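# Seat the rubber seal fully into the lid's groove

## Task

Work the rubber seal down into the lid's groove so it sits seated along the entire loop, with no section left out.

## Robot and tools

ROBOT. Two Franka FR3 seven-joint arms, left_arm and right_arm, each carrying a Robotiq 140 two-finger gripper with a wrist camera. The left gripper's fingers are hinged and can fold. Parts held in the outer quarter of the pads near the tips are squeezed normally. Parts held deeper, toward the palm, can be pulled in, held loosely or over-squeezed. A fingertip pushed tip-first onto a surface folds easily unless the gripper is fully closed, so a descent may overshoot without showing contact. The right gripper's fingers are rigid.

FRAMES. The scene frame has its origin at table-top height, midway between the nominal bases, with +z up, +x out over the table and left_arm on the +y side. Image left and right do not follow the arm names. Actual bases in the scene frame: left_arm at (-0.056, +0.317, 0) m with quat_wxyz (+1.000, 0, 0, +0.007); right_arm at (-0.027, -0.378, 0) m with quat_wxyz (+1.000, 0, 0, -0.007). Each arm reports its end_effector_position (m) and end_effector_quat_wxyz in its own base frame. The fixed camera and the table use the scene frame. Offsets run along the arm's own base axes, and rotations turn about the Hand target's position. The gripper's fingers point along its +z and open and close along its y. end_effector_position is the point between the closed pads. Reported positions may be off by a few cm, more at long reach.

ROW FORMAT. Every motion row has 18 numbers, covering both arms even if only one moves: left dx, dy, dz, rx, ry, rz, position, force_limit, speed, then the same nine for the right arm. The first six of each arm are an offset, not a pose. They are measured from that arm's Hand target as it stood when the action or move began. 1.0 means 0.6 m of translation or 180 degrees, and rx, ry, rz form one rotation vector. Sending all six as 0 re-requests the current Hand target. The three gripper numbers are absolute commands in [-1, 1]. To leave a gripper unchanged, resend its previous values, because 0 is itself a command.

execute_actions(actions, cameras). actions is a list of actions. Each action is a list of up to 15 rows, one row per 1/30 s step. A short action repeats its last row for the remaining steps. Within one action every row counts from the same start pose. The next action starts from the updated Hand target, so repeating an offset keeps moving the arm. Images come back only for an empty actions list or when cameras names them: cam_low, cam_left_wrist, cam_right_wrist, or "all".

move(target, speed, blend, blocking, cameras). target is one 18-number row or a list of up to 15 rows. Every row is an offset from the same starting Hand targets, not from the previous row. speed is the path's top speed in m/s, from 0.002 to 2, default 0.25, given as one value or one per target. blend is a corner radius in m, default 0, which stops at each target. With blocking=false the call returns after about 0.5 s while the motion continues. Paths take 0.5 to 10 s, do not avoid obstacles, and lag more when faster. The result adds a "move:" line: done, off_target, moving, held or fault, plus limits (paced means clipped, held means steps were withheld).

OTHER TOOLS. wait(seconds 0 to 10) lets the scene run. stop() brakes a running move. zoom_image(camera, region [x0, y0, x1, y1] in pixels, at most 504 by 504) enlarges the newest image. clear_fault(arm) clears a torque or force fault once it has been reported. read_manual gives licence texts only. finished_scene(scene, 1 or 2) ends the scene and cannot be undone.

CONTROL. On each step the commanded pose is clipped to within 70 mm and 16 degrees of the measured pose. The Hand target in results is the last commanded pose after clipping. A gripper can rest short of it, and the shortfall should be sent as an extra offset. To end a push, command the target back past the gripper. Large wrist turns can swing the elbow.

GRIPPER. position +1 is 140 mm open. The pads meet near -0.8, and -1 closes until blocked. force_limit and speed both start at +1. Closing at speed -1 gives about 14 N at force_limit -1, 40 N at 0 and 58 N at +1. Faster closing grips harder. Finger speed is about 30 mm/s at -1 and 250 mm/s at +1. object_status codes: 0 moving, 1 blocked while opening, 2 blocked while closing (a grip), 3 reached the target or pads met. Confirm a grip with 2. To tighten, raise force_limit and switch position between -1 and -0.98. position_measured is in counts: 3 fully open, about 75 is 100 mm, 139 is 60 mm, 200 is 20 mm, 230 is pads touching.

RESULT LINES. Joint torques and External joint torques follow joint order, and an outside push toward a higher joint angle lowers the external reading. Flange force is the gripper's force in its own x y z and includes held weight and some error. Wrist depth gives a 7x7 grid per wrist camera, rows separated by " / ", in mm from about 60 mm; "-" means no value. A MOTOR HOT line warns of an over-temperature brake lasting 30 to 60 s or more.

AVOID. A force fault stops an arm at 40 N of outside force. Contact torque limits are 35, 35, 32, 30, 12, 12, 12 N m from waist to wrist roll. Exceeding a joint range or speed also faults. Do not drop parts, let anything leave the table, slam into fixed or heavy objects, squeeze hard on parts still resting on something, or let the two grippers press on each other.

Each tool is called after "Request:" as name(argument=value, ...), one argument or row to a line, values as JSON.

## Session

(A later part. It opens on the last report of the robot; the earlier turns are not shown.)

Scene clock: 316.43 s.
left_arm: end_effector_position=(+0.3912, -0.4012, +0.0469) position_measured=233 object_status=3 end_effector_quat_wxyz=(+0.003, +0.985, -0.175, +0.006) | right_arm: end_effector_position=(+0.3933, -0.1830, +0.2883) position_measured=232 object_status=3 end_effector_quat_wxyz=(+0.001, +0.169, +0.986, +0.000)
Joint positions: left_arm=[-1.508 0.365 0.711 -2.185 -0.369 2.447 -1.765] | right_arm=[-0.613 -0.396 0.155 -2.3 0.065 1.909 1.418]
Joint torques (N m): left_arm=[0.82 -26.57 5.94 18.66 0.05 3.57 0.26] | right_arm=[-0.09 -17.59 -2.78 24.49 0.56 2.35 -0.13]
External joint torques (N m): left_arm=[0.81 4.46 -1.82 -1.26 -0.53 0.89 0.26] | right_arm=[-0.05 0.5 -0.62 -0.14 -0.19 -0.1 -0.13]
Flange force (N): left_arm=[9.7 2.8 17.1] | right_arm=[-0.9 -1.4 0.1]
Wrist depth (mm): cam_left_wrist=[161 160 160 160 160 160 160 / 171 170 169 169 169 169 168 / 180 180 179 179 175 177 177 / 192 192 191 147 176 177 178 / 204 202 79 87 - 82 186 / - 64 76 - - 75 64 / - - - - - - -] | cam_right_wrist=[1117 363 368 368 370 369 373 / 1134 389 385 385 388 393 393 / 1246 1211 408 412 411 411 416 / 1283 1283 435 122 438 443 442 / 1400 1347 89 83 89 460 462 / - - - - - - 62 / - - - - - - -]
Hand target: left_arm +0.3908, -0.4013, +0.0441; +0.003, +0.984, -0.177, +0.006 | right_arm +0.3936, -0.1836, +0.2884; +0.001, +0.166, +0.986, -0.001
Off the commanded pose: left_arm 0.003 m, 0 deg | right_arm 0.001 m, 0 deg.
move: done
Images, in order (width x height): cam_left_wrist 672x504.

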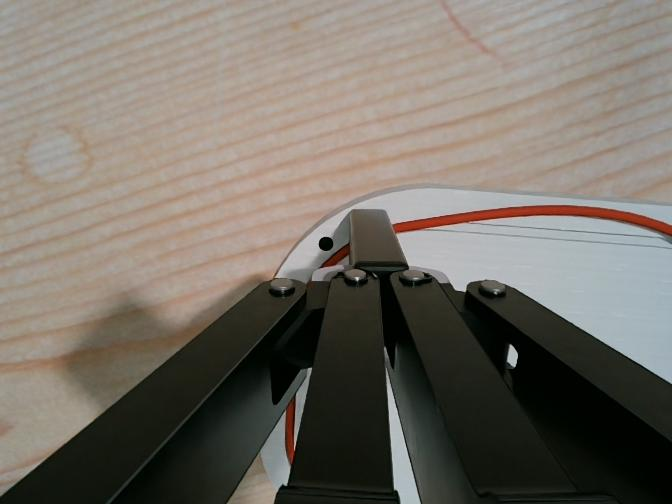

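Request:
move(
  target=[
    [0.0007,0.0,0.0198,0,0,0,-1,-0.7,0, 0,0,0,0,0,0,-1,-0.6,-0.5],
    [0.0043,-0.0187,0.0198,0,0,0,-1,-0.7,0, 0,0,0,0,0,0,-1,-0.6,-0.5],
    [0.0043,-0.0187,0.0065,0,0,0,-1,-0.7,0, 0,0,0,0,0,0,-1,-0.6,-0.5],
    [-0.0007,-0.018,0.0065,0,0,0,-1,-0.7,0, 0,0,0,0,0,0,-1,-0.6,-0.5],
    [-0.0007,-0.018,-0.0005,0,0,0,-1,-0.7,0, 0,0,0,0,0,0,-1,-0.6,-0.5],
  ],
  speed=[0.06,0.05,0.015,0.02,0.015],
  cameras=["cam_left_wrist"],
)

Request:
zoom_image(
  camera="cam_left_wrist",
  region=[250, 100, 670, 340],
)

Scene clock: 320.23 s.
left_arm: end_effector_position=(+0.3922, -0.4120, +0.0469) position_measured=233 object_status=3 end_effector_quat_wxyz=(+0.003, +0.984, -0.175, +0.008) | right_arm: end_effector_position=(+0.3933, -0.1830, +0.2883) position_measured=232 object_status=3 end_effector_quat_wxyz=(+0.001, +0.169, +0.986, +0.000)
Joint positions: left_arm=[-1.507 0.386 0.702 -2.157 -0.378 2.438 -1.771] | right_arm=[-0.613 -0.396 0.155 -2.3 0.065 1.909 1.418]
Joint torques (N m): left_arm=[0.09 -28.69 5.89 18.55 0 3.06 0.22] | right_arm=[-0.09 -17.59 -2.75 24.5 0.57 2.37 -0.13]
External joint torques (N m): left_arm=[0.25 3.4 -2.14 -1.59 -0.6 0.35 0.22] | right_arm=[-0.05 0.46 -0.59 -0.14 -0.19 -0.09 -0.13]
Flange force (N): left_arm=[5.5 2.1 13.2] | right_arm=[-0.8 -1.3 0.2]
Wrist depth (mm): cam_left_wrist=[162 161 161 160 160 160 159 / 170 171 170 170 169 169 168 / 181 181 180 177 177 176 178 / 192 191 190 147 177 178 179 / 204 202 79 87 - 81 187 / - 64 76 - - 75 64 / - - - - - - -] | cam_right_wrist=[1041 366 368 368 367 367 370 / 1129 389 387 386 389 391 393 / 1171 1191 409 415 408 418 415 / 1268 1283 436 122 435 435 443 / 1306 - 89 83 89 456 469 / - - - - - - 65 / - - - - - - -]
Hand target: left_arm +0.3903, -0.4121, +0.0438; +0.003, +0.984, -0.177, +0.006 | right_arm +0.3936, -0.1836, +0.2884; +0.001, +0.166, +0.986, -0.001
Off the commanded pose: left_arm 0.004 m, 0 deg | right_arm 0.001 m, 0 deg.
move: off_target (left_arm)
Images, in order (width x height): cam_left_wrist 672x504.

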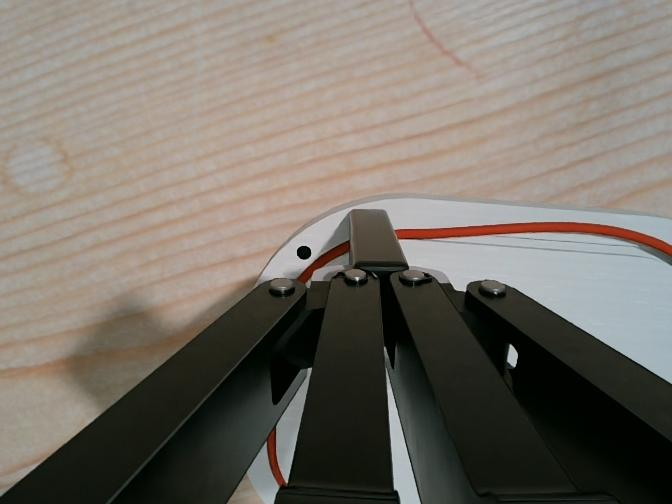

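Scaled by 1.200 from the camera's 672x504 image, which has a finer 960x720 frame.

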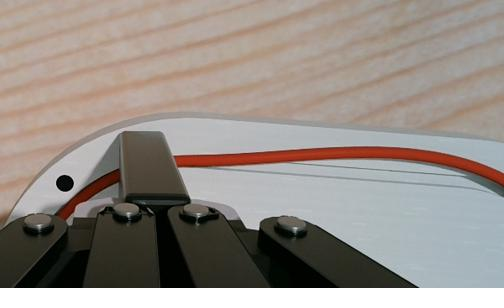

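Request:
move(
  target=[
    [0.0032,0.0,0.0203,0,0,0,-1,-0.7,0, 0,0,0,0,0,0,-1,-0.6,-0.5],
    [0.0052,-0.015,0.0203,0,0,0,-1,-0.7,0, 0,0,0,0,0,0,-1,-0.6,-0.5],
    [0.0052,-0.015,0.007,0,0,0,-1,-0.7,0, 0,0,0,0,0,0,-1,-0.6,-0.5],
    [-0.0013,-0.0133,0.007,0,0,0,-1,-0.7,0, 0,0,0,0,0,0,-1,-0.6,-0.5],
    [-0.0013,-0.0133,-0.0003,0,0,0,-1,-0.7,0, 0,0,0,0,0,0,-1,-0.6,-0.5],
    [0.001,-0.0133,0.0203,0,0,0,-1,-0.7,0, 0,0,0,0,0,0,-1,-0.6,-0.5],
    [0.0018,-0.0327,0.0203,0,0,0,-1,-0.7,0, 0,0,0,0,0,0,-1,-0.6,-0.5],
    [0.0018,-0.0327,0.007,0,0,0,-1,-0.7,0, 0,0,0,0,0,0,-1,-0.6,-0.5],
    [-0.0073,-0.0287,0.007,0,0,0,-1,-0.7,0, 0,0,0,0,0,0,-1,-0.6,-0.5],
    [-0.0073,-0.0287,-0.0003,0,0,0,-1,-0.7,0, 0,0,0,0,0,0,-1,-0.6,-0.5],
  ],
  speed=[0.06,0.05,0.015,0.02,0.015,0.06,0.05,0.015,0.02,0.015],
  cameras=["cam_left_wrist"],
)

Request:
zoom_image(
  camera="cam_left_wrist",
  region=[250, 100, 670, 340],
)

Scene clock: 326.60 s.
left_arm: end_effector_position=(+0.3873, -0.4299, +0.0468) position_measured=233 object_status=3 end_effector_quat_wxyz=(+0.004, +0.984, -0.177, +0.008) | right_arm: end_effector_position=(+0.3933, -0.1830, +0.2883) position_measured=232 object_status=3 end_effector_quat_wxyz=(+0.001, +0.169, +0.986, +0.000)
Joint positions: left_arm=[-1.52 0.413 0.692 -2.119 -0.392 2.422 -1.787] | right_arm=[-0.613 -0.396 0.155 -2.3 0.065 1.909 1.418]
Joint torques (N m): left_arm=[0.84 -29.98 6.99 18.77 0.08 3.11 0.05] | right_arm=[-0.08 -17.57 -2.81 24.48 0.57 2.37 -0.1]
External joint torques (N m): left_arm=[0.59 3.21 -1.91 -1.33 -0.53 0.39 0.05] | right_arm=[-0.17 0.52 -0.78 -0.19 -0.19 -0.09 -0.1]
Flange force (N): left_arm=[5.7 2.1 12.0] | right_arm=[-0.8 -1.6 0.3]
Wrist depth (mm): cam_left_wrist=[161 162 161 161 161 160 160 / 171 170 170 169 169 168 168 / 180 180 180 177 177 179 178 / 192 191 187 147 173 172 176 / 206 202 79 87 - 82 188 / - 64 76 - - 75 64 / - - - - - - -] | cam_right_wrist=[1057 366 368 367 368 370 371 / 1134 393 385 390 392 393 394 / 1211 1184 414 408 410 409 419 / 1268 1299 435 122 436 440 438 / 1306 1306 89 83 89 460 468 / - - - - - - 65 / - - - - - - -]
Hand target: left_arm +0.3860, -0.4293, +0.0436; +0.003, +0.984, -0.177, +0.006 | right_arm +0.3936, -0.1836, +0.2884; +0.001, +0.166, +0.986, -0.001
Off the commanded pose: left_arm 0.003 m, 0 deg | right_arm 0.001 m, 0 deg.
move: done
Images, in order (width x height): cam_left_wrist 672x504.

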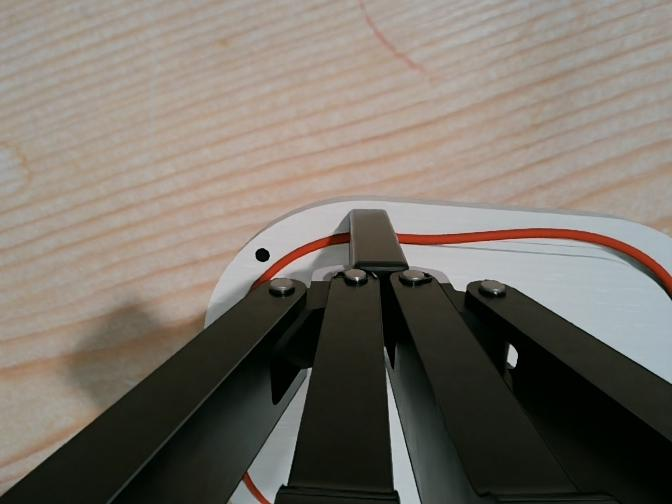

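Scaled by 1.200 from the camera's 672x504 image, which has a finer 960x720 frame.

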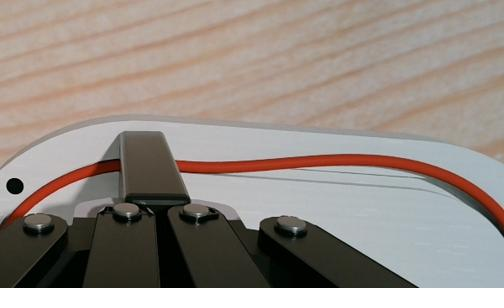

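Request:
move(
  target=[
    [0.0022,-0.001,0.0205,0,0,0,-1,-0.7,0, 0,0,0,0,0,0,-1,-0.6,-0.5],
    [-0.0003,-0.0185,0.0205,0,0,0,-1,-0.7,0, 0,0,0,0,0,0,-1,-0.6,-0.5],
    [-0.0003,-0.0185,0.007,0,0,0,-1,-0.7,0, 0,0,0,0,0,0,-1,-0.6,-0.5],
    [-0.0078,-0.015,0.007,0,0,0,-1,-0.7,0, 0,0,0,0,0,0,-1,-0.6,-0.5],
    [-0.0078,-0.015,-0.0003,0,0,0,-1,-0.7,0, 0,0,0,0,0,0,-1,-0.6,-0.5],
    [-0.0065,-0.0155,0.0205,0,0,0,-1,-0.7,0, 0,0,0,0,0,0,-1,-0.6,-0.5],
    [-0.0022,-0.0347,0.0205,0,0,0,-1,-0.7,0, 0,0,0,0,0,0,-1,-0.6,-0.5],
    [-0.0022,-0.0347,0.007,0,0,0,-1,-0.7,0, 0,0,0,0,0,0,-1,-0.6,-0.5],
    [-0.0143,-0.0292,0.007,0,0,0,-1,-0.7,0, 0,0,0,0,0,0,-1,-0.6,-0.5],
    [-0.0143,-0.0292,-0.0003,0,0,0,-1,-0.7,0, 0,0,0,0,0,0,-1,-0.6,-0.5],
  ],
  speed=[0.06,0.05,0.015,0.02,0.015,0.06,0.05,0.015,0.02,0.015],
  cameras=["cam_left_wrist"],
)

Request:
zoom_image(
  camera="cam_left_wrist",
  region=[250, 100, 670, 340],
)

Scene clock: 333.03 s.
left_arm: end_effector_position=(+0.3785, -0.4475, +0.0466) position_measured=233 object_status=3 end_effector_quat_wxyz=(+0.004, +0.984, -0.178, +0.008) | right_arm: end_effector_position=(+0.3933, -0.1830, +0.2883) position_measured=232 object_status=3 end_effector_quat_wxyz=(+0.001, +0.169, +0.986, +0.000)
Joint positions: left_arm=[-1.546 0.435 0.692 -2.089 -0.406 2.408 -1.81] | right_arm=[-0.613 -0.396 0.155 -2.3 0.065 1.909 1.418]
Joint torques (N m): left_arm=[0.93 -30.71 7.56 18.87 0.12 3.12 0.04] | right_arm=[-0.14 -17.59 -2.78 24.52 0.55 2.37 -0.11]
External joint torques (N m): left_arm=[0.89 3.23 -1.63 -1.3 -0.5 0.41 0.04] | right_arm=[-0.09 0.53 -0.6 -0.19 -0.21 -0.1 -0.11]
Flange force (N): left_arm=[6.0 1.9 11.6] | right_arm=[-0.9 -1.3 0.3]
Wrist depth (mm): cam_left_wrist=[162 161 161 160 161 160 159 / 170 170 170 170 169 169 168 / 180 180 180 175 177 176 179 / 191 192 178 147 173 177 179 / 205 202 79 87 - 82 188 / - 64 76 - - 75 64 / - - - - - - -] | cam_right_wrist=[1078 367 365 368 369 368 371 / 1129 388 386 385 390 389 391 / 1159 1184 414 409 411 411 411 / 1275 1299 437 122 437 435 442 / - 1322 89 83 89 456 468 / - - - - - - 65 / - - - - - - -]
Hand target: left_arm +0.3774, -0.4469, +0.0434; +0.003, +0.984, -0.177, +0.006 | right_arm +0.3936, -0.1836, +0.2884; +0.001, +0.166, +0.986, -0.001
Off the commanded pose: left_arm 0.003 m, 0 deg | right_arm 0.001 m, 0 deg.
move: done
Images, in order (width x height): cam_left_wrist 672x504.

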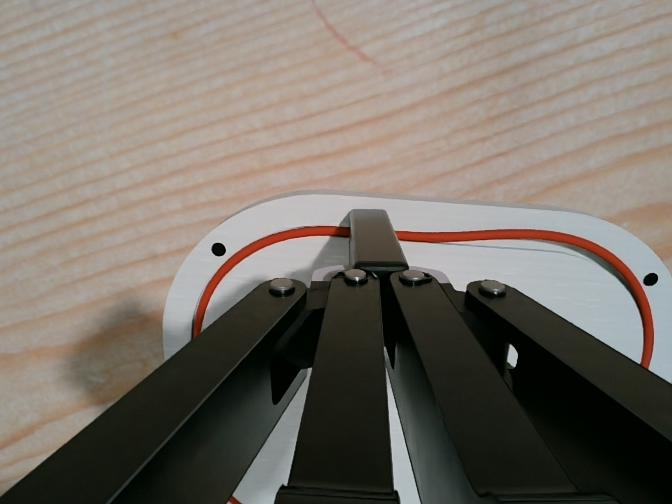

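Scaled by 1.200 from the camera's 672x504 image, which has a finer 960x720 frame.

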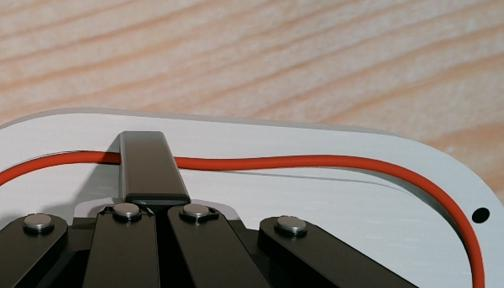

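Request:
move(
  target=[
    [0.0018,-0.001,0.0207,0,0,0,-1,-0.7,0, 0,0,0,0,0,0,-1,-0.6,-0.5],
    [0.0043,-0.02,0.0207,0,0,0,-1,-0.7,0, 0,0,0,0,0,0,-1,-0.6,-0.5],
    [0.0043,-0.02,0.007,0,0,0,-1,-0.7,0, 0,0,0,0,0,0,-1,-0.6,-0.5],
    [-0.0055,-0.0155,0.007,0,0,0,-1,-0.7,0, 0,0,0,0,0,0,-1,-0.6,-0.5],
    [-0.0055,-0.0155,-0.0007,0,0,0,-1,-0.7,0, 0,0,0,0,0,0,-1,-0.6,-0.5],
    [-0.0045,-0.0158,0.0207,0,0,0,-1,-0.7,0, 0,0,0,0,0,0,-1,-0.6,-0.5],
    [0.001,-0.0357,0.0207,0,0,0,-1,-0.7,0, 0,0,0,0,0,0,-1,-0.6,-0.5],
    [0.001,-0.0357,0.007,0,0,0,-1,-0.7,0, 0,0,0,0,0,0,-1,-0.6,-0.5],
    [-0.0127,-0.0295,0.007,0,0,0,-1,-0.7,0, 0,0,0,0,0,0,-1,-0.6,-0.5],
    [-0.0127,-0.0295,-0.0007,0,0,0,-1,-0.7,0, 0,0,0,0,0,0,-1,-0.6,-0.5],
  ],
  speed=[0.06,0.05,0.015,0.02,0.015,0.06,0.05,0.015,0.02,0.015],
  cameras=["cam_left_wrist"],
)

Request:
zoom_image(
  camera="cam_left_wrist",
  region=[150, 150, 670, 340],
)

Scene clock: 339.63 s.
left_arm: end_effector_position=(+0.3711, -0.4652, +0.0465) position_measured=233 object_status=3 end_effector_quat_wxyz=(+0.004, +0.984, -0.178, +0.008) | right_arm: end_effector_position=(+0.3933, -0.1830, +0.2883) position_measured=232 object_status=3 end_effector_quat_wxyz=(+0.001, +0.169, +0.986, +0.000)
Joint positions: left_arm=[-1.57 0.463 0.694 -2.053 -0.424 2.39 -1.83] | right_arm=[-0.613 -0.396 0.155 -2.3 0.065 1.909 1.418]
Joint torques (N m): left_arm=[0.73 -31.46 8.4 18.96 0.09 3.14 0.02] | right_arm=[-0.13 -17.61 -2.79 24.51 0.57 2.36 -0.13]
External joint torques (N m): left_arm=[0.72 3.29 -1.35 -1.2 -0.54 0.45 0.02] | right_arm=[-0.02 0.42 -0.54 -0.13 -0.18 -0.09 -0.13]
Flange force (N): left_arm=[5.7 2.1 10.9] | right_arm=[-0.7 -1.2 0.1]
Wrist depth (mm): cam_left_wrist=[162 162 161 160 160 160 160 / 170 170 170 170 169 168 169 / 181 180 178 175 177 178 178 / 192 187 179 147 173 178 185 / 205 193 79 87 - 81 189 / - 64 76 - - 75 64 / - - - - - - -] | cam_right_wrist=[1117 362 367 370 367 370 368 / 1147 388 385 391 391 392 392 / 1211 1225 408 412 413 415 417 / 1232 1275 429 122 434 442 437 / 1364 1339 89 83 89 455 468 / - - - - - - 65 / - - - - - - -]
Hand target: left_arm +0.3698, -0.4646, +0.0430; +0.003, +0.984, -0.177, +0.006 | right_arm +0.3936, -0.1836, +0.2884; +0.001, +0.166, +0.986, -0.001
Off the commanded pose: left_arm 0.004 m, 0 deg | right_arm 0.001 m, 0 deg.
move: off_target (left_arm)
Images, in order (width x height): cam_left_wrist 672x504.

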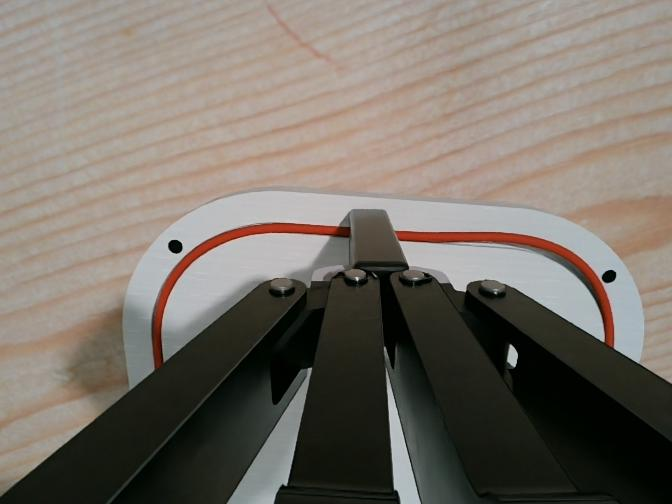

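Region (150, 150, 670, 340) is 520x190 pixels. A region can be at most 504 by 504 pixels.

Request:
zoom_image(
  camera="cam_left_wrist",
  region=[390, 180, 640, 320],
)

Request:
zoom_image(
  camera="cam_left_wrist",
  region=[140, 180, 390, 320],
)

Scaled by 2.016 from the camera's 672x504 image, which has a finer 960x720 frame.

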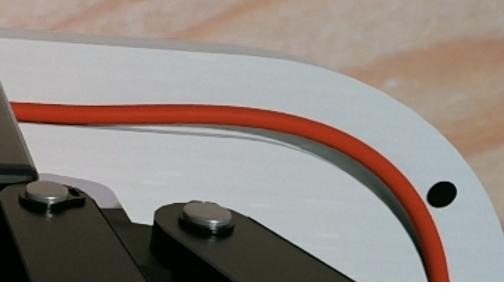

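Scaled by 2.016 from the camera's 672x504 image, which has a finer 960x720 frame.

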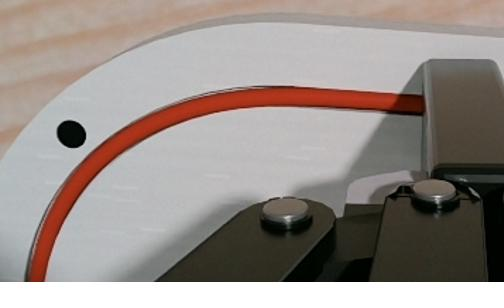

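Request:
move(
  target=[
    [0.0022,-0.001,0.021,0,0,0,-1,-0.7,0, 0,0,0,0,0,0,-1,-0.6,-0.5],
    [0.0047,-0.0203,0.021,0,0,0,-1,-0.7,0, 0,0,0,0,0,0,-1,-0.6,-0.5],
    [0.0047,-0.0203,0.0073,0,0,0,-1,-0.7,0, 0,0,0,0,0,0,-1,-0.6,-0.5],
    [-0.0058,-0.0155,0.0073,0,0,0,-1,-0.7,0, 0,0,0,0,0,0,-1,-0.6,-0.5],
    [-0.0058,-0.0155,-0.0003,0,0,0,-1,-0.7,0, 0,0,0,0,0,0,-1,-0.6,-0.5],
    [-0.0048,-0.0158,0.021,0,0,0,-1,-0.7,0, 0,0,0,0,0,0,-1,-0.6,-0.5],
    [-0.0023,-0.0355,0.021,0,0,0,-1,-0.7,0, 0,0,0,0,0,0,-1,-0.6,-0.5],
    [-0.0023,-0.0355,0.0073,0,0,0,-1,-0.7,0, 0,0,0,0,0,0,-1,-0.6,-0.5],
    [-0.0128,-0.0307,0.0073,0,0,0,-1,-0.7,0, 0,0,0,0,0,0,-1,-0.6,-0.5],
    [-0.0128,-0.0307,-0.0003,0,0,0,-1,-0.7,0, 0,0,0,0,0,0,-1,-0.6,-0.5],
  ],
  speed=[0.06,0.05,0.015,0.02,0.015,0.06,0.05,0.015,0.02,0.015],
  cameras=["cam_left_wrist"],
)

Request:
zoom_image(
  camera="cam_left_wrist",
  region=[390, 180, 640, 320],
)

Request:
zoom_image(
  camera="cam_left_wrist",
  region=[110, 180, 390, 320],
)

Scene clock: 346.43 s.
left_arm: end_effector_position=(+0.3642, -0.4839, +0.0463) position_measured=233 object_status=3 end_effector_quat_wxyz=(+0.004, +0.984, -0.178, +0.009) | right_arm: end_effector_position=(+0.3933, -0.1830, +0.2883) position_measured=232 object_status=3 end_effector_quat_wxyz=(+0.001, +0.169, +0.986, +0.000)
Joint positions: left_arm=[-1.592 0.494 0.695 -2.012 -0.441 2.373 -1.851] | right_arm=[-0.613 -0.396 0.155 -2.3 0.065 1.909 1.418]
Joint velocities: left_arm=[0.003 -0.002 -0.002 0 0.001 0.003 -0.001] | right_arm=[within noise]
Joint torques (N m): left_arm=[0.55 -32.97 8.61 18.68 0.12 2.84 0] | right_arm=[-0.11 -17.57 -2.8 24.49 0.56 2.35 -0.14]
External joint torques (N m): left_arm=[0.63 2.9 -1.74 -1.61 -0.53 0.14 -0.01] | right_arm=[-0.08 0.42 -0.66 -0.05 -0.19 -0.09 -0.14]
Flange force (N): left_arm=[3.7 1.4 9.7] | right_arm=[-0.9 -1.4 0.0]
Wrist depth (mm): cam_left_wrist=[162 162 161 160 160 160 160 / 171 169 170 169 170 169 169 / 181 180 176 177 177 178 178 / 193 179 179 147 173 180 189 / 205 189 79 87 - 81 199 / - 64 76 - - 75 64 / - - - - - - -] | cam_right_wrist=[1057 363 364 369 367 372 369 / 1140 390 387 388 392 390 391 / 1204 1198 409 409 412 412 416 / 1261 1268 433 122 440 439 441 / 1364 1331 89 83 89 449 473 / - - - - - - 65 / - - - - - - -]
Hand target: left_arm +0.3621, -0.4830, +0.0428; +0.003, +0.984, -0.177, +0.006 | right_arm +0.3936, -0.1836, +0.2884; +0.001, +0.166, +0.986, -0.001
Off the commanded pose: left_arm 0.004 m, 0 deg | right_arm 0.001 m, 0 deg.
move: off_target (left_arm)
Images, in order (width x height): cam_left_wrist 672x504.

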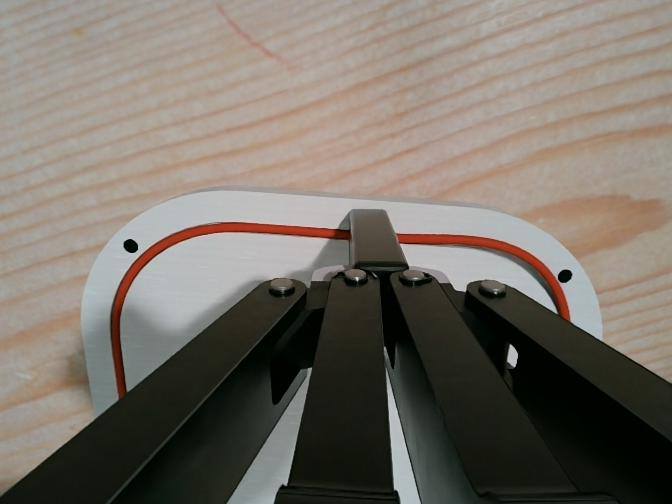

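Scaled by 2.016 from the camera's 672x504 image, which has a finer 960x720 frame.

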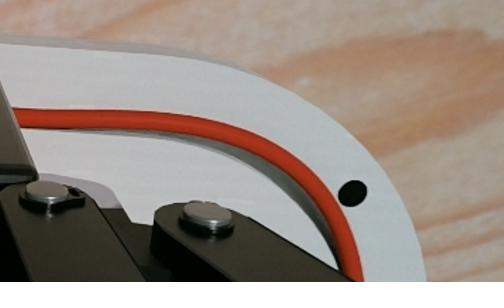

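Scaled by 1.800 from the camera's 672x504 image, which has a finer 960x720 frame.

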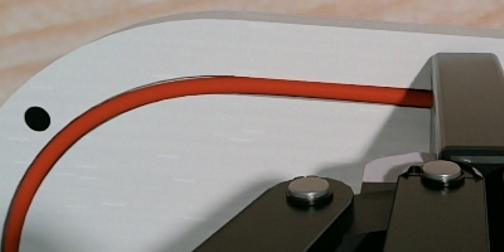

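Request:
wait(
  seconds=0,
  cameras=["cam_left_wrist"],
)

Request:
zoom_image(
  camera="cam_left_wrist",
  region=[240, 180, 672, 504],
)

Scene clock: 347.20 s.
left_arm: end_effector_position=(+0.3644, -0.4839, +0.0463) position_measured=233 object_status=3 end_effector_quat_wxyz=(+0.004, +0.984, -0.178, +0.009) | right_arm: end_effector_position=(+0.3933, -0.1830, +0.2883) position_measured=232 object_status=3 end_effector_quat_wxyz=(+0.001, +0.169, +0.986, +0.000)
Joint positions: left_arm=[-1.592 0.494 0.694 -2.012 -0.441 2.373 -1.851] | right_arm=[-0.613 -0.396 0.155 -2.3 0.065 1.909 1.418]
Joint torques (N m): left_arm=[0.64 -32.99 8.71 18.66 0.11 2.79 0] | right_arm=[-0.06 -17.58 -2.85 24.51 0.57 2.39 -0.11]
External joint torques (N m): left_arm=[0.64 2.91 -1.73 -1.65 -0.54 0.07 0] | right_arm=[-0.04 0.49 -0.69 -0.11 -0.19 -0.07 -0.11]
Flange force (N): left_arm=[3.7 1.4 9.6] | right_arm=[-0.9 -1.4 0.2]
Wrist depth (mm): cam_left_wrist=[162 161 161 160 161 160 160 / 171 171 170 169 169 170 168 / 181 180 176 177 177 178 178 / 192 181 179 147 174 179 189 / 205 189 79 87 - 81 200 / - 64 76 - - 75 64 / - - - - - - -] | cam_right_wrist=[1083 367 365 370 371 370 370 / 1191 390 386 389 390 390 392 / 1191 1159 410 411 415 412 413 / 1299 1283 436 122 435 442 441 / 1373 1331 89 83 89 459 472 / - - - - - - 65 / - - - - - - -]
Hand target: left_arm +0.3621, -0.4830, +0.0428; +0.003, +0.984, -0.177, +0.006 | right_arm +0.3936, -0.1836, +0.2884; +0.001, +0.166, +0.986, -0.001
Tool commands: left_gripper/position=-1.0 left_gripper/force_limit=-0.7 left_gripper/speed=+0.0 right_gripper/position=-1.0 right_gripper/force_limit=-0.6 right_gripper/speed=-0.5
Off the commanded pose: left_arm 0.004 m, 0 deg | right_arm 0.001 m, 0 deg.
Images, in order (width x height): cam_left_wrist 672x504.

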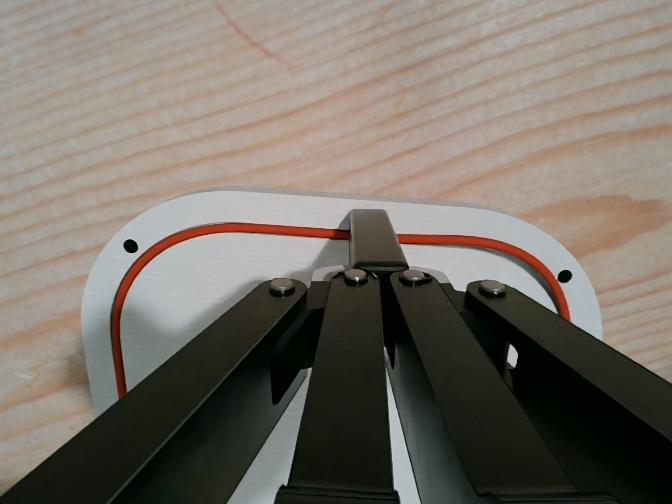

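Scaled by 1.167 from the camera's 672x504 image, which has a finer 960x720 frame.

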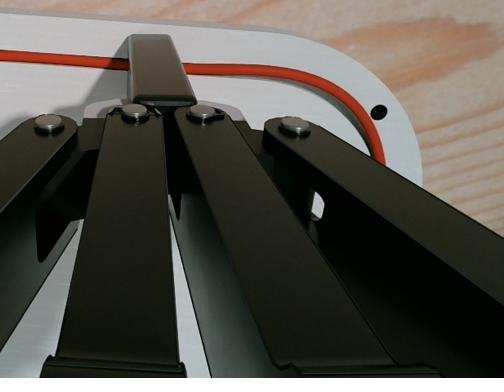

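Request:
zoom_image(
  camera="cam_left_wrist",
  region=[390, 200, 610, 365],
)

Request:
zoom_image(
  camera="cam_left_wrist",
  region=[80, 190, 360, 400],
)

Scaled by 2.291 from the camera's 672x504 image, which has a finer 960x720 frame.

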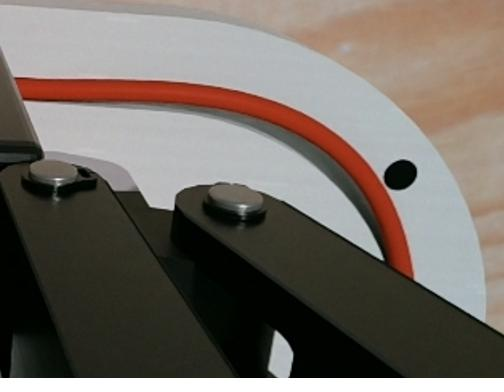

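Scaled by 1.800 from the camera's 672x504 image, which has a finer 960x720 frame.

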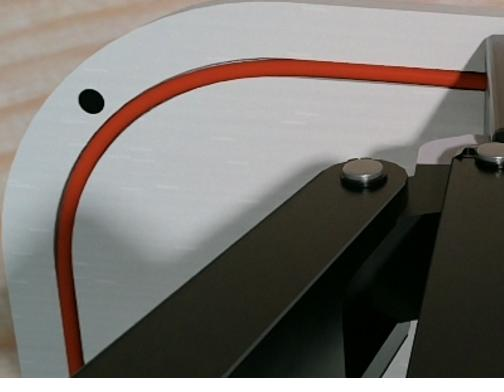

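Request:
move(
  target=[
    [0.00383,-0.0015,0.022,0,0,0,-1,-0.7,0,0,0,0,0,0,0,-1,-0.6,-0.5],
    [0.00333,-0.01867,0.022,0,0,0,-1,-0.7,0,0,0,0,0,0,0,-1,-0.6,-0.5],
    [0.00333,-0.01867,0.00767,0,0,0,-1,-0.7,0,0,0,0,0,0,0,-1,-0.6,-0.5],
    [-0.005,-0.01483,0.00767,0,0,0,-1,-0.7,0,0,0,0,0,0,0,-1,-0.6,-0.5],
    [-0.005,-0.01483,0,0,0,0,-1,-0.7,0,0,0,0,0,0,0,-1,-0.6,-0.5],
    [-0.005,-0.01483,0.022,0,0,0,-1,-0.7,0,0,0,0,0,0,0,-1,-0.6,-0.5],
    [-0.0015,-0.033,0.022,0,0,0,-1,-0.7,0,0,0,0,0,0,0,-1,-0.6,-0.5],
    [-0.0015,-0.033,0.00767,0,0,0,-1,-0.7,0,0,0,0,0,0,0,-1,-0.6,-0.5],
    [-0.01217,-0.02817,0.00767,0,0,0,-1,-0.7,0,0,0,0,0,0,0,-1,-0.6,-0.5],
    [-0.01217,-0.02817,0,0,0,0,-1,-0.7,0,0,0,0,0,0,0,-1,-0.6,-0.5],
  ],
  speed=[0.06,0.05,0.015,0.02,0.015,0.06,0.05,0.015,0.02,0.015],
  cameras=["cam_left_wrist"],
)

Request:
zoom_image(
  camera="cam_left_wrist",
  region=[350, 190, 610, 385],
)

Scene clock: 353.97 s.
left_arm: end_effector_position=(+0.3550, -0.4999, +0.0461) position_measured=233 object_status=3 end_effector_quat_wxyz=(+0.003, +0.984, -0.178, +0.006) | right_arm: end_effector_position=(+0.3933, -0.1830, +0.2883) position_measured=232 object_status=3 end_effector_quat_wxyz=(+0.001, +0.169, +0.986, +0.000)
Joint positions: left_arm=[-1.612 0.521 0.696 -1.974 -0.456 2.348 -1.87] | right_arm=[-0.613 -0.396 0.155 -2.3 0.065 1.909 1.418]
Joint torques (N m): left_arm=[1.17 -33.1 9.44 19.28 0.05 3.61 -0.03] | right_arm=[-0.08 -17.58 -2.79 24.47 0.56 2.37 -0.13]
External joint torques (N m): left_arm=[1.11 3.6 -1.58 -1 -0.61 0.92 -0.03] | right_arm=[-0.06 0.49 -0.65 -0.14 -0.2 -0.08 -0.13]
Flange force (N): left_arm=[6.9 2.8 12.2] | right_arm=[-0.8 -1.4 0.2]
Wrist depth (mm): cam_left_wrist=[161 161 160 160 160 160 159 / 170 171 170 169 169 169 168 / 180 177 178 175 177 178 178 / 182 179 178 147 174 185 189 / 192 189 79 87 - 82 199 / - 64 76 - - 75 64 / - - - - - - -] | cam_right_wrist=[1041 365 366 370 373 372 370 / 1123 389 387 389 389 390 396 / 1204 1191 412 407 418 413 415 / 1239 1314 433 122 435 443 445 / 1339 1306 89 83 89 452 476 / - - - - - - 65 / - - - - - - -]
Hand target: left_arm +0.3548, -0.4999, +0.0428; +0.003, +0.984, -0.177, +0.006 | right_arm +0.3936, -0.1836, +0.2884; +0.001, +0.166, +0.986, -0.001
Off the commanded pose: left_arm 0.003 m, 0 deg | right_arm 0.001 m, 0 deg.
move: done
Images, in order (width x height): cam_left_wrist 672x504.

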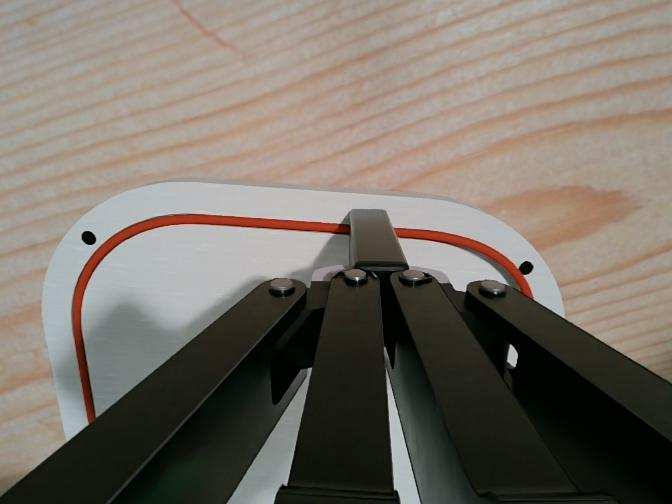

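Scaled by 1.938 from the camera's 672x504 image, which has a finer 960x720 frame.

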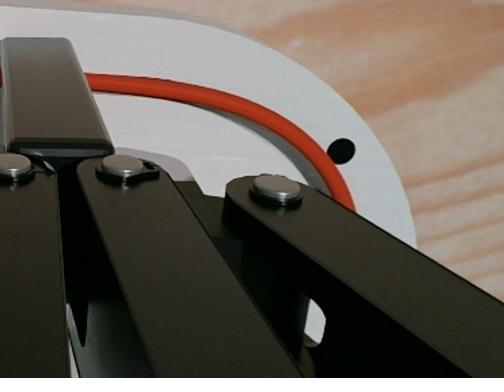

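Request:
move(
  target=[
    [0.00033,0,0.022,0,0,0,-1,-0.7,0,0,0,0,0,0,0,-1,-0.6,-0.5],
    [0.0028,-0.01857,0.022,0,0,0,-1,-0.7,0,0,0,0,0,0,0,-1,-0.6,-0.5],
    [0.0028,-0.01857,0.00767,0,0,0,-1,-0.7,0,0,0,0,0,0,0,-1,-0.6,-0.5],
    [-0.0078,-0.01368,0.00767,0,0,0,-1,-0.7,0,0,0,0,0,0,0,-1,-0.6,-0.5],
    [-0.0078,-0.01368,0,0,0,0,-1,-0.7,0,0,0,0,0,0,0,-1,-0.6,-0.5],
    [-0.0078,-0.01368,0.022,0,0,0,-1,-0.7,0,0,0,0,0,0,0,-1,-0.6,-0.5],
    [-0.00417,-0.03372,0.022,0,0,0,-1,-0.7,0,0,0,0,0,0,0,-1,-0.6,-0.5],
    [-0.00417,-0.03372,0.00767,0,0,0,-1,-0.7,0,0,0,0,0,0,0,-1,-0.6,-0.5],
    [-0.01477,-0.02883,0.00767,0,0,0,-1,-0.7,0,0,0,0,0,0,0,-1,-0.6,-0.5],
    [-0.01477,-0.02883,0,0,0,0,-1,-0.7,0,0,0,0,0,0,0,-1,-0.6,-0.5],
  ],
  speed=[0.06,0.05,0.015,0.02,0.015,0.06,0.05,0.015,0.02,0.015],
  cameras=["cam_left_wrist"],
)

Request:
zoom_image(
  camera="cam_left_wrist",
  region=[320, 180, 580, 375],
)

Scene clock: 360.87 s.
left_arm: end_effector_position=(+0.3463, -0.5174, +0.0459) position_measured=233 object_status=3 end_effector_quat_wxyz=(+0.003, +0.984, -0.179, +0.007) | right_arm: end_effector_position=(+0.3933, -0.1830, +0.2883) position_measured=232 object_status=3 end_effector_quat_wxyz=(+0.001, +0.169, +0.986, +0.000)
Joint positions: left_arm=[-1.636 0.55 0.7 -1.935 -0.473 2.329 -1.89] | right_arm=[-0.613 -0.396 0.155 -2.3 0.065 1.909 1.418]
Joint torques (N m): left_arm=[1.14 -34.25 10.24 19.27 0.11 3.43 0.01] | right_arm=[-0.05 -17.59 -2.79 24.52 0.55 2.35 -0.08]
External joint torques (N m): left_arm=[1.15 3.41 -1.39 -1.05 -0.57 0.74 0.01] | right_arm=[-0.11 0.48 -0.75 -0.07 -0.21 -0.09 -0.08]
Flange force (N): left_arm=[6.4 2.5 11.0] | right_arm=[-1.0 -1.5 0.0]
Wrist depth (mm): cam_left_wrist=[162 161 161 161 160 160 159 / 170 170 170 169 169 169 168 / 179 173 175 175 177 178 178 / 180 179 178 147 173 188 189 / 191 188 79 87 - 81 199 / - 64 75 - - 75 64 / - - - - - - -] | cam_right_wrist=[1089 363 365 369 369 367 372 / 1140 388 385 384 390 390 398 / 1218 1246 406 411 411 412 417 / 1283 1291 431 122 439 441 442 / 1239 - 89 83 89 459 472 / - - - - - - 65 / - - - - - - -]
Hand target: left_arm +0.3459, -0.5172, +0.0428; +0.003, +0.984, -0.177, +0.006 | right_arm +0.3936, -0.1836, +0.2884; +0.001, +0.166, +0.986, -0.001
Off the commanded pose: left_arm 0.003 m, 0 deg | right_arm 0.001 m, 0 deg.
move: done
Images, in order (width x height): cam_left_wrist 672x504.

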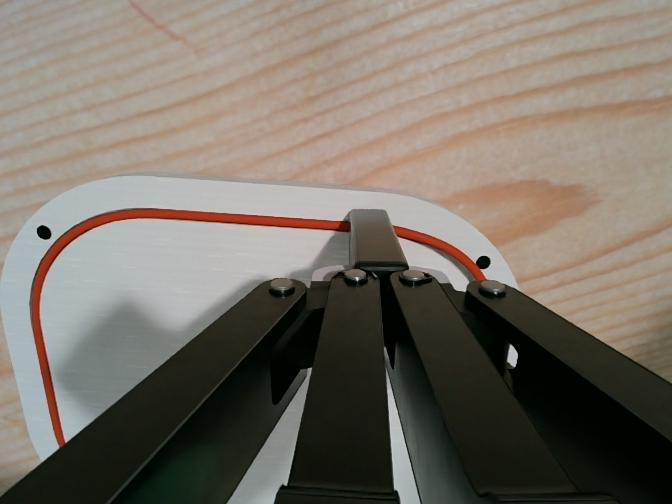

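Scaled by 1.938 from the camera's 672x504 image, which has a finer 960x720 frame.

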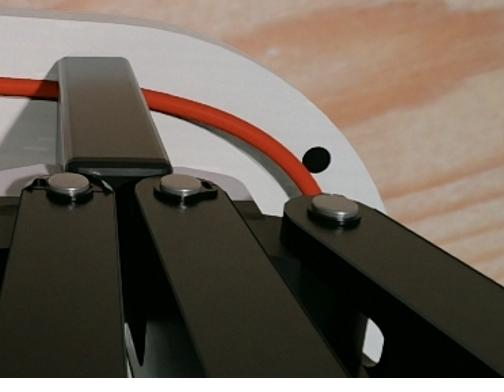

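Request:
move(
  target=[
    [0.00067,-0.00033,0.022,0,0,0,-1,-0.7,0,0,0,0,0,0,0,-1,-0.6,-0.5],
    [0.00157,-0.02827,0.022,0,0,0,-1,-0.7,0,0,0,0,0,0,0,-1,-0.6,-0.5],
    [0.00157,-0.02827,0.00667,0,0,0,-1,-0.7,0,0,0,0,0,0,0,-1,-0.6,-0.5],
    [-0.00803,-0.02165,0.00667,0,0,0,-1,-0.7,0,0,0,0,0,0,0,-1,-0.6,-0.5],
    [-0.00803,-0.02165,-0.00067,0,0,0,-1,-0.7,0,0,0,0,0,0,0,-1,-0.6,-0.5],
    [-0.00803,-0.02165,0.022,0,0,0,-1,-0.7,0,0,0,0,0,0,0,-1,-0.6,-0.5],
    [-0.00998,-0.04222,0.022,0,0,0,-1,-0.7,0,0,0,0,0,0,0,-1,-0.6,-0.5],
    [-0.00998,-0.04222,0.00667,0,0,0,-1,-0.7,0,0,0,0,0,0,0,-1,-0.6,-0.5],
    [-0.0183,-0.034,0.00667,0,0,0,-1,-0.7,0,0,0,0,0,0,0,-1,-0.6,-0.5],
    [-0.0183,-0.034,-0.00067,0,0,0,-1,-0.7,0,0,0,0,0,0,0,-1,-0.6,-0.5],
  ],
  speed=[0.06,0.05,0.015,0.02,0.015,0.06,0.05,0.015,0.02,0.015],
  cameras=["cam_left_wrist"],
)

Request:
zoom_image(
  camera="cam_left_wrist",
  region=[280, 170, 540, 365],
)

Scene clock: 368.03 s.
left_arm: end_effector_position=(+0.3360, -0.5380, +0.0458) position_measured=233 object_status=3 end_effector_quat_wxyz=(+0.003, +0.984, -0.178, +0.007) | right_arm: end_effector_position=(+0.3933, -0.1830, +0.2883) position_measured=232 object_status=3 end_effector_quat_wxyz=(+0.001, +0.169, +0.986, +0.000)
Joint positions: left_arm=[-1.657 0.585 0.701 -1.886 -0.491 2.307 -1.919] | right_arm=[-0.613 -0.396 0.155 -2.3 0.065 1.909 1.418]
Joint torques (N m): left_arm=[1.14 -35.7 10.44 19.08 0.22 3.2 0.08] | right_arm=[-0.09 -17.6 -2.81 24.54 0.57 2.38 -0.09]
External joint torques (N m): left_arm=[1.02 3.24 -2.01 -1.31 -0.47 0.49 0.08] | right_arm=[-0.06 0.29 -0.67 0.06 -0.18 -0.05 -0.09]
Flange force (N): left_arm=[5.3 2.3 10.5] | right_arm=[-0.8 -1.3 -0.3]
Wrist depth (mm): cam_left_wrist=[162 161 161 160 160 160 159 / 171 170 170 170 169 169 168 / 172 171 176 176 179 178 178 / 182 178 180 147 177 190 189 / 192 189 79 87 - 81 198 / - 64 76 - - 75 64 / - - - - - - -] | cam_right_wrist=[1072 369 364 368 372 375 368 / 1129 388 383 386 386 388 394 / 1211 1165 411 412 414 415 415 / 1268 1225 436 122 436 442 440 / 1391 - 89 83 89 453 472 / - - - - - - 65 / - - - - - - -]
Hand target: left_arm +0.3349, -0.5376, +0.0424; +0.003, +0.984, -0.177, +0.006 | right_arm +0.3936, -0.1836, +0.2884; +0.001, +0.166, +0.986, -0.001
Off the commanded pose: left_arm 0.004 m, 0 deg | right_arm 0.001 m, 0 deg.
move: off_target (left_arm)
Images, in order (width x height): cam_left_wrist 672x504.

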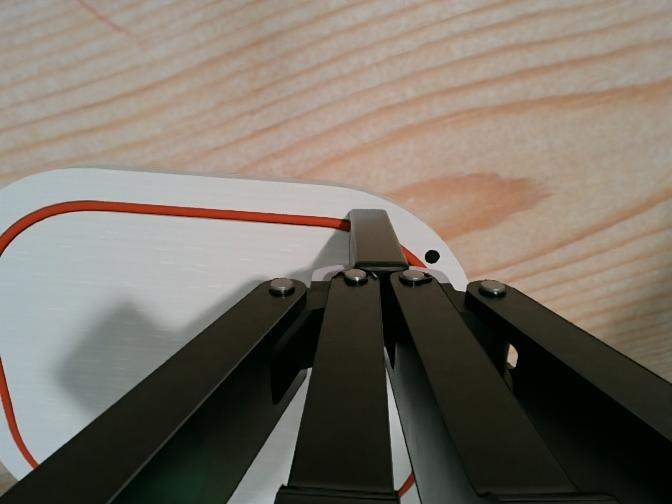

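Scaled by 1.938 from the camera's 672x504 image, which has a finer 960x720 frame.

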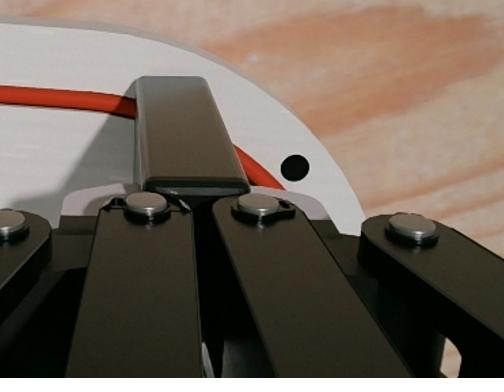

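Request:
move(
  target=[
    [0.00183,-0.00067,0.02267,0,0,0,-1,-0.7,0,0,0,0,0,0,0,-1,-0.6,-0.5],
    [-0.00447,-0.02033,0.02267,0,0,0,-1,-0.7,0,0,0,0,0,0,0,-1,-0.6,-0.5],
    [-0.00447,-0.02033,0.00717,0,0,0,-1,-0.7,0,0,0,0,0,0,0,-1,-0.6,-0.5],
    [-0.01112,-0.01085,0.00717,0,0,0,-1,-0.7,0,0,0,0,0,0,0,-1,-0.6,-0.5],
    [-0.01112,-0.01085,0,0,0,0,-1,-0.7,0,0,0,0,0,0,0,-1,-0.6,-0.5],
    [-0.01112,-0.01085,0.02267,0,0,0,-1,-0.7,0,0,0,0,0,0,0,-1,-0.6,-0.5],
    [-0.02027,-0.02957,0.02267,0,0,0,-1,-0.7,0,0,0,0,0,0,0,-1,-0.6,-0.5],
    [-0.02027,-0.02957,0.00717,0,0,0,-1,-0.7,0,0,0,0,0,0,0,-1,-0.6,-0.5],
    [-0.02517,-0.01907,0.00717,0,0,0,-1,-0.7,0,0,0,0,0,0,0,-1,-0.6,-0.5],
    [-0.02517,-0.01907,0,0,0,0,-1,-0.7,0,0,0,0,0,0,0,-1,-0.6,-0.5],
  ],
  speed=[0.06,0.05,0.015,0.02,0.015,0.06,0.05,0.015,0.02,0.015],
  cameras=["cam_left_wrist"],
)

Request:
zoom_image(
  camera="cam_left_wrist",
  region=[280, 170, 540, 365],
)

Scene clock: 374.63 s.
left_arm: end_effector_position=(+0.3201, -0.5494, +0.0457) position_measured=233 object_status=3 end_effector_quat_wxyz=(+0.003, +0.984, -0.176, +0.006) | right_arm: end_effector_position=(+0.3933, -0.1830, +0.2883) position_measured=232 object_status=3 end_effector_quat_wxyz=(+0.001, +0.169, +0.986, +0.000)
Joint positions: left_arm=[-1.689 0.593 0.705 -1.877 -0.498 2.3 -1.949] | right_arm=[-0.613 -0.396 0.155 -2.3 0.065 1.909 1.418]
Joint torques (N m): left_arm=[1.19 -34.92 11.03 18.96 0.38 3.5 0.19] | right_arm=[-0.05 -17.58 -2.75 24.46 0.56 2.37 -0.13]
External joint torques (N m): left_arm=[1.25 4.05 -1.46 -1.4 -0.32 0.81 0.19] | right_arm=[-0.09 0.53 -0.68 -0.18 -0.19 -0.08 -0.13]
Flange force (N): left_arm=[6.3 2.5 11.7] | right_arm=[-0.9 -1.5 0.3]
Wrist depth (mm): cam_left_wrist=[162 161 160 160 160 160 159 / 170 170 170 170 169 168 169 / 170 171 168 170 179 179 179 / 182 179 178 131 186 189 189 / 191 188 79 87 - 82 198 / - 64 76 - - 75 64 / - - - - - - -] | cam_right_wrist=[1031 366 368 364 368 373 373 / 1134 389 388 390 389 392 392 / 1218 1171 409 414 412 412 417 / 1306 1275 433 122 435 444 442 / 1356 - 89 83 89 458 473 / - - - - - - 62 / - - - - - - -]
Hand target: left_arm +0.3198, -0.5490, +0.0424; +0.003, +0.984, -0.177, +0.006 | right_arm +0.3936, -0.1836, +0.2884; +0.001, +0.166, +0.986, -0.001
Off the commanded pose: left_arm 0.003 m, 0 deg | right_arm 0.001 m, 0 deg.
move: done
Images, in order (width x height): cam_left_wrist 672x504.

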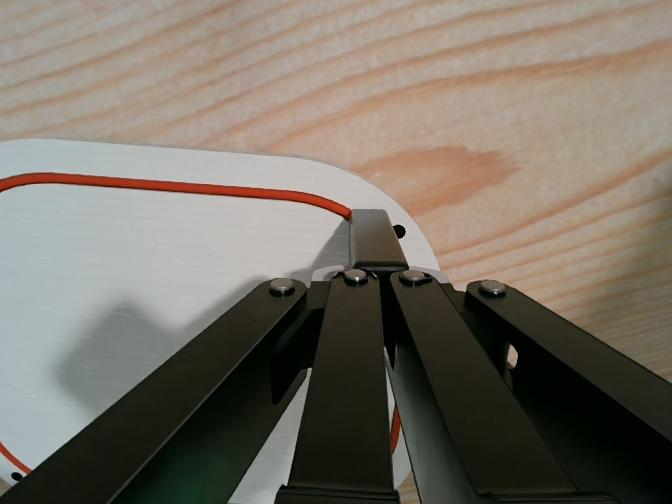

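Scaled by 1.938 from the camera's 672x504 image, which has a finer 960x720 frame.

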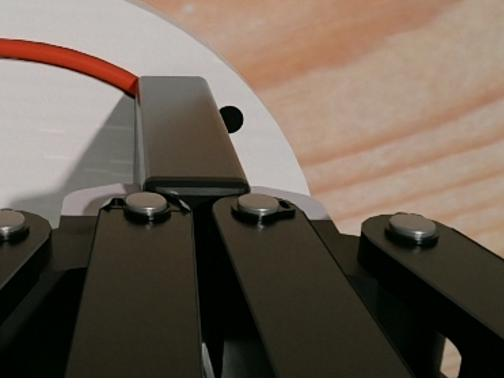

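Request:
move(
  target=[
    [0.0005,-0.00067,0.02267,0,0,0,-1,-0.7,0,0,0,0,0,0,0,-1,-0.6,-0.5],
    [-0.01132,-0.01798,0.02267,0,0,0,-1,-0.7,0,0,0,0,0,0,0,-1,-0.6,-0.5],
    [-0.01132,-0.01798,0.00717,0,0,0,-1,-0.7,0,0,0,0,0,0,0,-1,-0.6,-0.5],
    [-0.01445,-0.00682,0.00717,0,0,0,-1,-0.7,0,0,0,0,0,0,0,-1,-0.6,-0.5],
    [-0.01445,-0.00682,0,0,0,0,-1,-0.7,0,0,0,0,0,0,0,-1,-0.6,-0.5],
    [-0.01445,-0.00682,0.02267,0,0,0,-1,-0.7,0,0,0,0,0,0,0,-1,-0.6,-0.5],
    [-0.02932,-0.02125,0.02267,0,0,0,-1,-0.7,0,0,0,0,0,0,0,-1,-0.6,-0.5],
    [-0.02932,-0.02125,0.00717,0,0,0,-1,-0.7,0,0,0,0,0,0,0,-1,-0.6,-0.5],
    [-0.03045,-0.00973,0.00717,0,0,0,-1,-0.7,0,0,0,0,0,0,0,-1,-0.6,-0.5],
    [-0.03045,-0.00973,0,0,0,0,-1,-0.7,0,0,0,0,0,0,0,-1,-0.6,-0.5],
  ],
  speed=[0.06,0.05,0.015,0.02,0.015,0.06,0.05,0.015,0.02,0.015],
  cameras=["cam_left_wrist"],
)

Request:
zoom_image(
  camera="cam_left_wrist",
  region=[280, 170, 540, 365],
)

Scene clock: 381.37 s.
left_arm: end_effector_position=(+0.3015, -0.5547, +0.0456) position_measured=233 object_status=3 end_effector_quat_wxyz=(+0.002, +0.985, -0.175, +0.006) | right_arm: end_effector_position=(+0.3933, -0.1830, +0.2883) position_measured=232 object_status=3 end_effector_quat_wxyz=(+0.001, +0.169, +0.986, +0.000)
Joint positions: left_arm=[-1.732 0.585 0.715 -1.893 -0.501 2.303 -1.978] | right_arm=[-0.613 -0.396 0.155 -2.3 0.065 1.909 1.418]
Joint torques (N m): left_arm=[1.36 -34.08 10.35 18.78 0.4 3.82 0.33] | right_arm=[-0.12 -17.56 -2.83 24.5 0.55 2.37 -0.12]
External joint torques (N m): left_arm=[1.29 4.44 -2.26 -1.5 -0.29 1.13 0.33] | right_arm=[-0.11 0.37 -0.71 -0.04 -0.21 -0.07 -0.12]
Flange force (N): left_arm=[7.0 3.2 14.1] | right_arm=[-0.7 -1.5 0.0]
Wrist depth (mm): cam_left_wrist=[162 161 160 161 160 159 159 / 167 166 166 168 168 168 168 / 169 169 168 168 179 179 178 / 182 179 179 147 185 189 189 / 192 188 79 87 - 81 199 / - 64 76 - - 75 64 / - - - - - - -] | cam_right_wrist=[1041 365 367 367 367 369 372 / 1111 384 388 388 390 388 393 / 1178 1171 410 411 412 411 415 / 1291 1261 431 122 436 440 444 / 1391 1299 89 83 89 451 473 / - - - - - - 65 / - - - - - - -]
Hand target: left_arm +0.3016, -0.5549, +0.0424; +0.003, +0.984, -0.177, +0.006 | right_arm +0.3936, -0.1836, +0.2884; +0.001, +0.166, +0.986, -0.001
Off the commanded pose: left_arm 0.003 m, 0 deg | right_arm 0.001 m, 0 deg.
move: done
Images, in order (width x height): cam_left_wrist 672x504.

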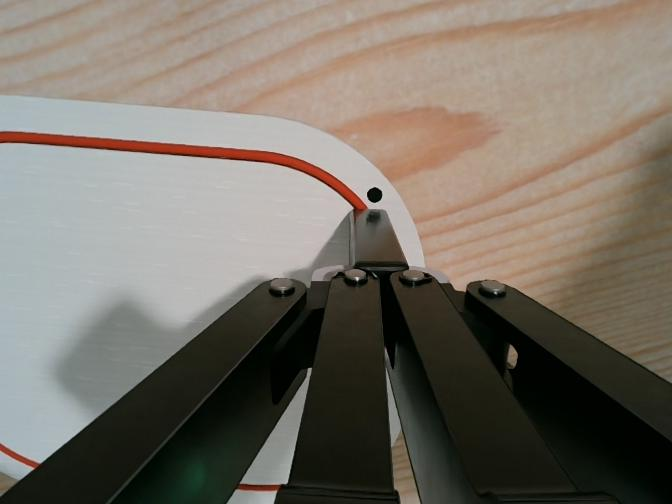

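Scaled by 1.938 from the camera's 672x504 image, which has a finer 960x720 frame.

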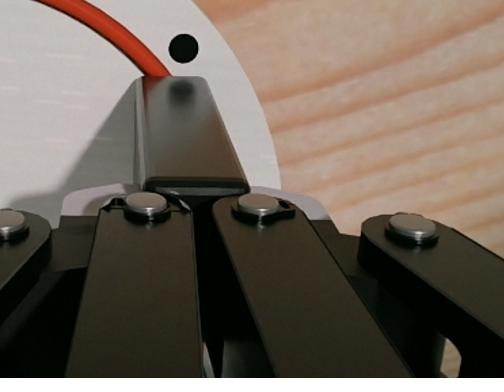

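Request:
move(
  target=[
    [-0.00017,0.00033,0.02267,0,0,0,-1,-0.7,0,0,0,0,0,0,0,-1,-0.6,-0.5],
    [-0.01807,-0.01308,0.02267,0,0,0,-1,-0.7,0,0,0,0,0,0,0,-1,-0.6,-0.5],
    [-0.01807,-0.01308,0.0075,0,0,0,-1,-0.7,0,0,0,0,0,0,0,-1,-0.6,-0.5],
    [-0.01703,-0.00125,0.0075,0,0,0,-1,-0.7,0,0,0,0,0,0,0,-1,-0.6,-0.5],
    [-0.01703,-0.00125,0,0,0,0,-1,-0.7,0,0,0,0,0,0,0,-1,-0.6,-0.5],
    [-0.01703,-0.00125,0.02267,0,0,0,-1,-0.7,0,0,0,0,0,0,0,-1,-0.6,-0.5],
    [-0.03592,-0.01,0.02267,0,0,0,-1,-0.7,0,0,0,0,0,0,0,-1,-0.6,-0.5],
    [-0.03592,-0.01,0.0075,0,0,0,-1,-0.7,0,0,0,0,0,0,0,-1,-0.6,-0.5],
    [-0.03287,0.00143,0.0075,0,0,0,-1,-0.7,0,0,0,0,0,0,0,-1,-0.6,-0.5],
    [-0.03287,0.00143,0,0,0,0,-1,-0.7,0,0,0,0,0,0,0,-1,-0.6,-0.5],
  ],
  speed=[0.06,0.05,0.015,0.02,0.015,0.06,0.05,0.015,0.02,0.015],
  cameras=["cam_left_wrist"],
)

Request:
zoom_image(
  camera="cam_left_wrist",
  region=[200, 80, 460, 275],
)

Scene clock: 388.33 s.
left_arm: end_effector_position=(+0.2812, -0.5545, +0.0457) position_measured=233 object_status=3 end_effector_quat_wxyz=(+0.003, +0.985, -0.175, +0.006) | right_arm: end_effector_position=(+0.3933, -0.1830, +0.2883) position_measured=232 object_status=3 end_effector_quat_wxyz=(+0.001, +0.169, +0.986, +0.000)
Joint positions: left_arm=[-1.783 0.562 0.73 -1.934 -0.498 2.321 -2.003] | right_arm=[-0.613 -0.396 0.155 -2.3 0.065 1.909 1.418]
Joint velocities: left_arm=[0.007 -0.002 -0.006 0 -0.001 0 0.004] | right_arm=[within noise]
Joint torques (N m): left_arm=[1.81 -32.27 10.3 18.54 0.34 3.73 0.24] | right_arm=[-0.06 -17.56 -2.8 24.5 0.56 2.39 -0.14]
External joint torques (N m): left_arm=[1.97 4.89 -1.81 -1.64 -0.35 1.05 0.24] | right_arm=[-0.13 0.41 -0.76 -0.06 -0.2 -0.06 -0.14]
Flange force (N): left_arm=[9.0 3.9 15.4] | right_arm=[-0.8 -1.6 0.0]
Wrist depth (mm): cam_left_wrist=[158 159 159 160 160 159 159 / 158 158 156 162 169 168 168 / 169 168 166 165 177 178 177 / 182 179 178 147 188 189 189 / 192 - 79 87 - 82 200 / - 64 76 - - 75 64 / - - - - - - -] | cam_right_wrist=[1046 363 365 368 370 369 367 / 1123 393 386 390 386 391 395 / 1165 411 409 408 411 418 417 / 1306 1299 437 122 439 437 443 / 1382 - 89 83 89 453 479 / - - - - - - 65 / - - - - - - -]
Hand target: left_arm +0.2818, -0.5540, +0.0424; +0.003, +0.984, -0.177, +0.006 | right_arm +0.3936, -0.1836, +0.2884; +0.001, +0.166, +0.986, -0.001
Off the commanded pose: left_arm 0.003 m, 0 deg | right_arm 0.001 m, 0 deg.
move: done
Images, in order (width x height): cam_left_wrist 672x504.

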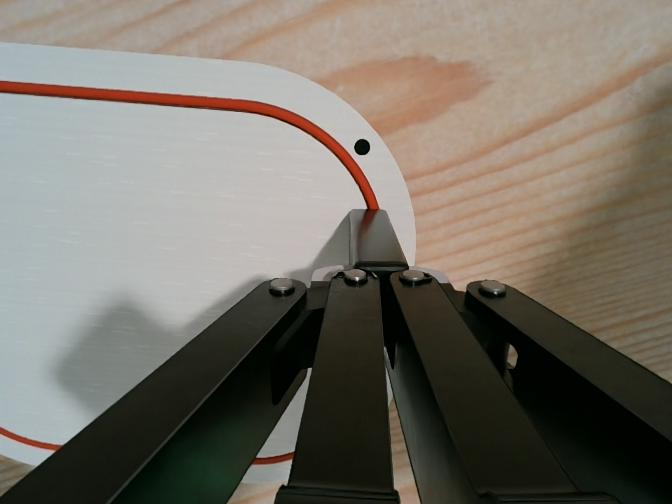

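Scaled by 1.938 from the camera's 672x504 image, which has a finer 960x720 frame.

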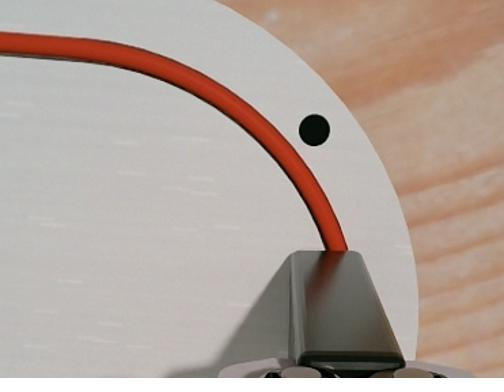

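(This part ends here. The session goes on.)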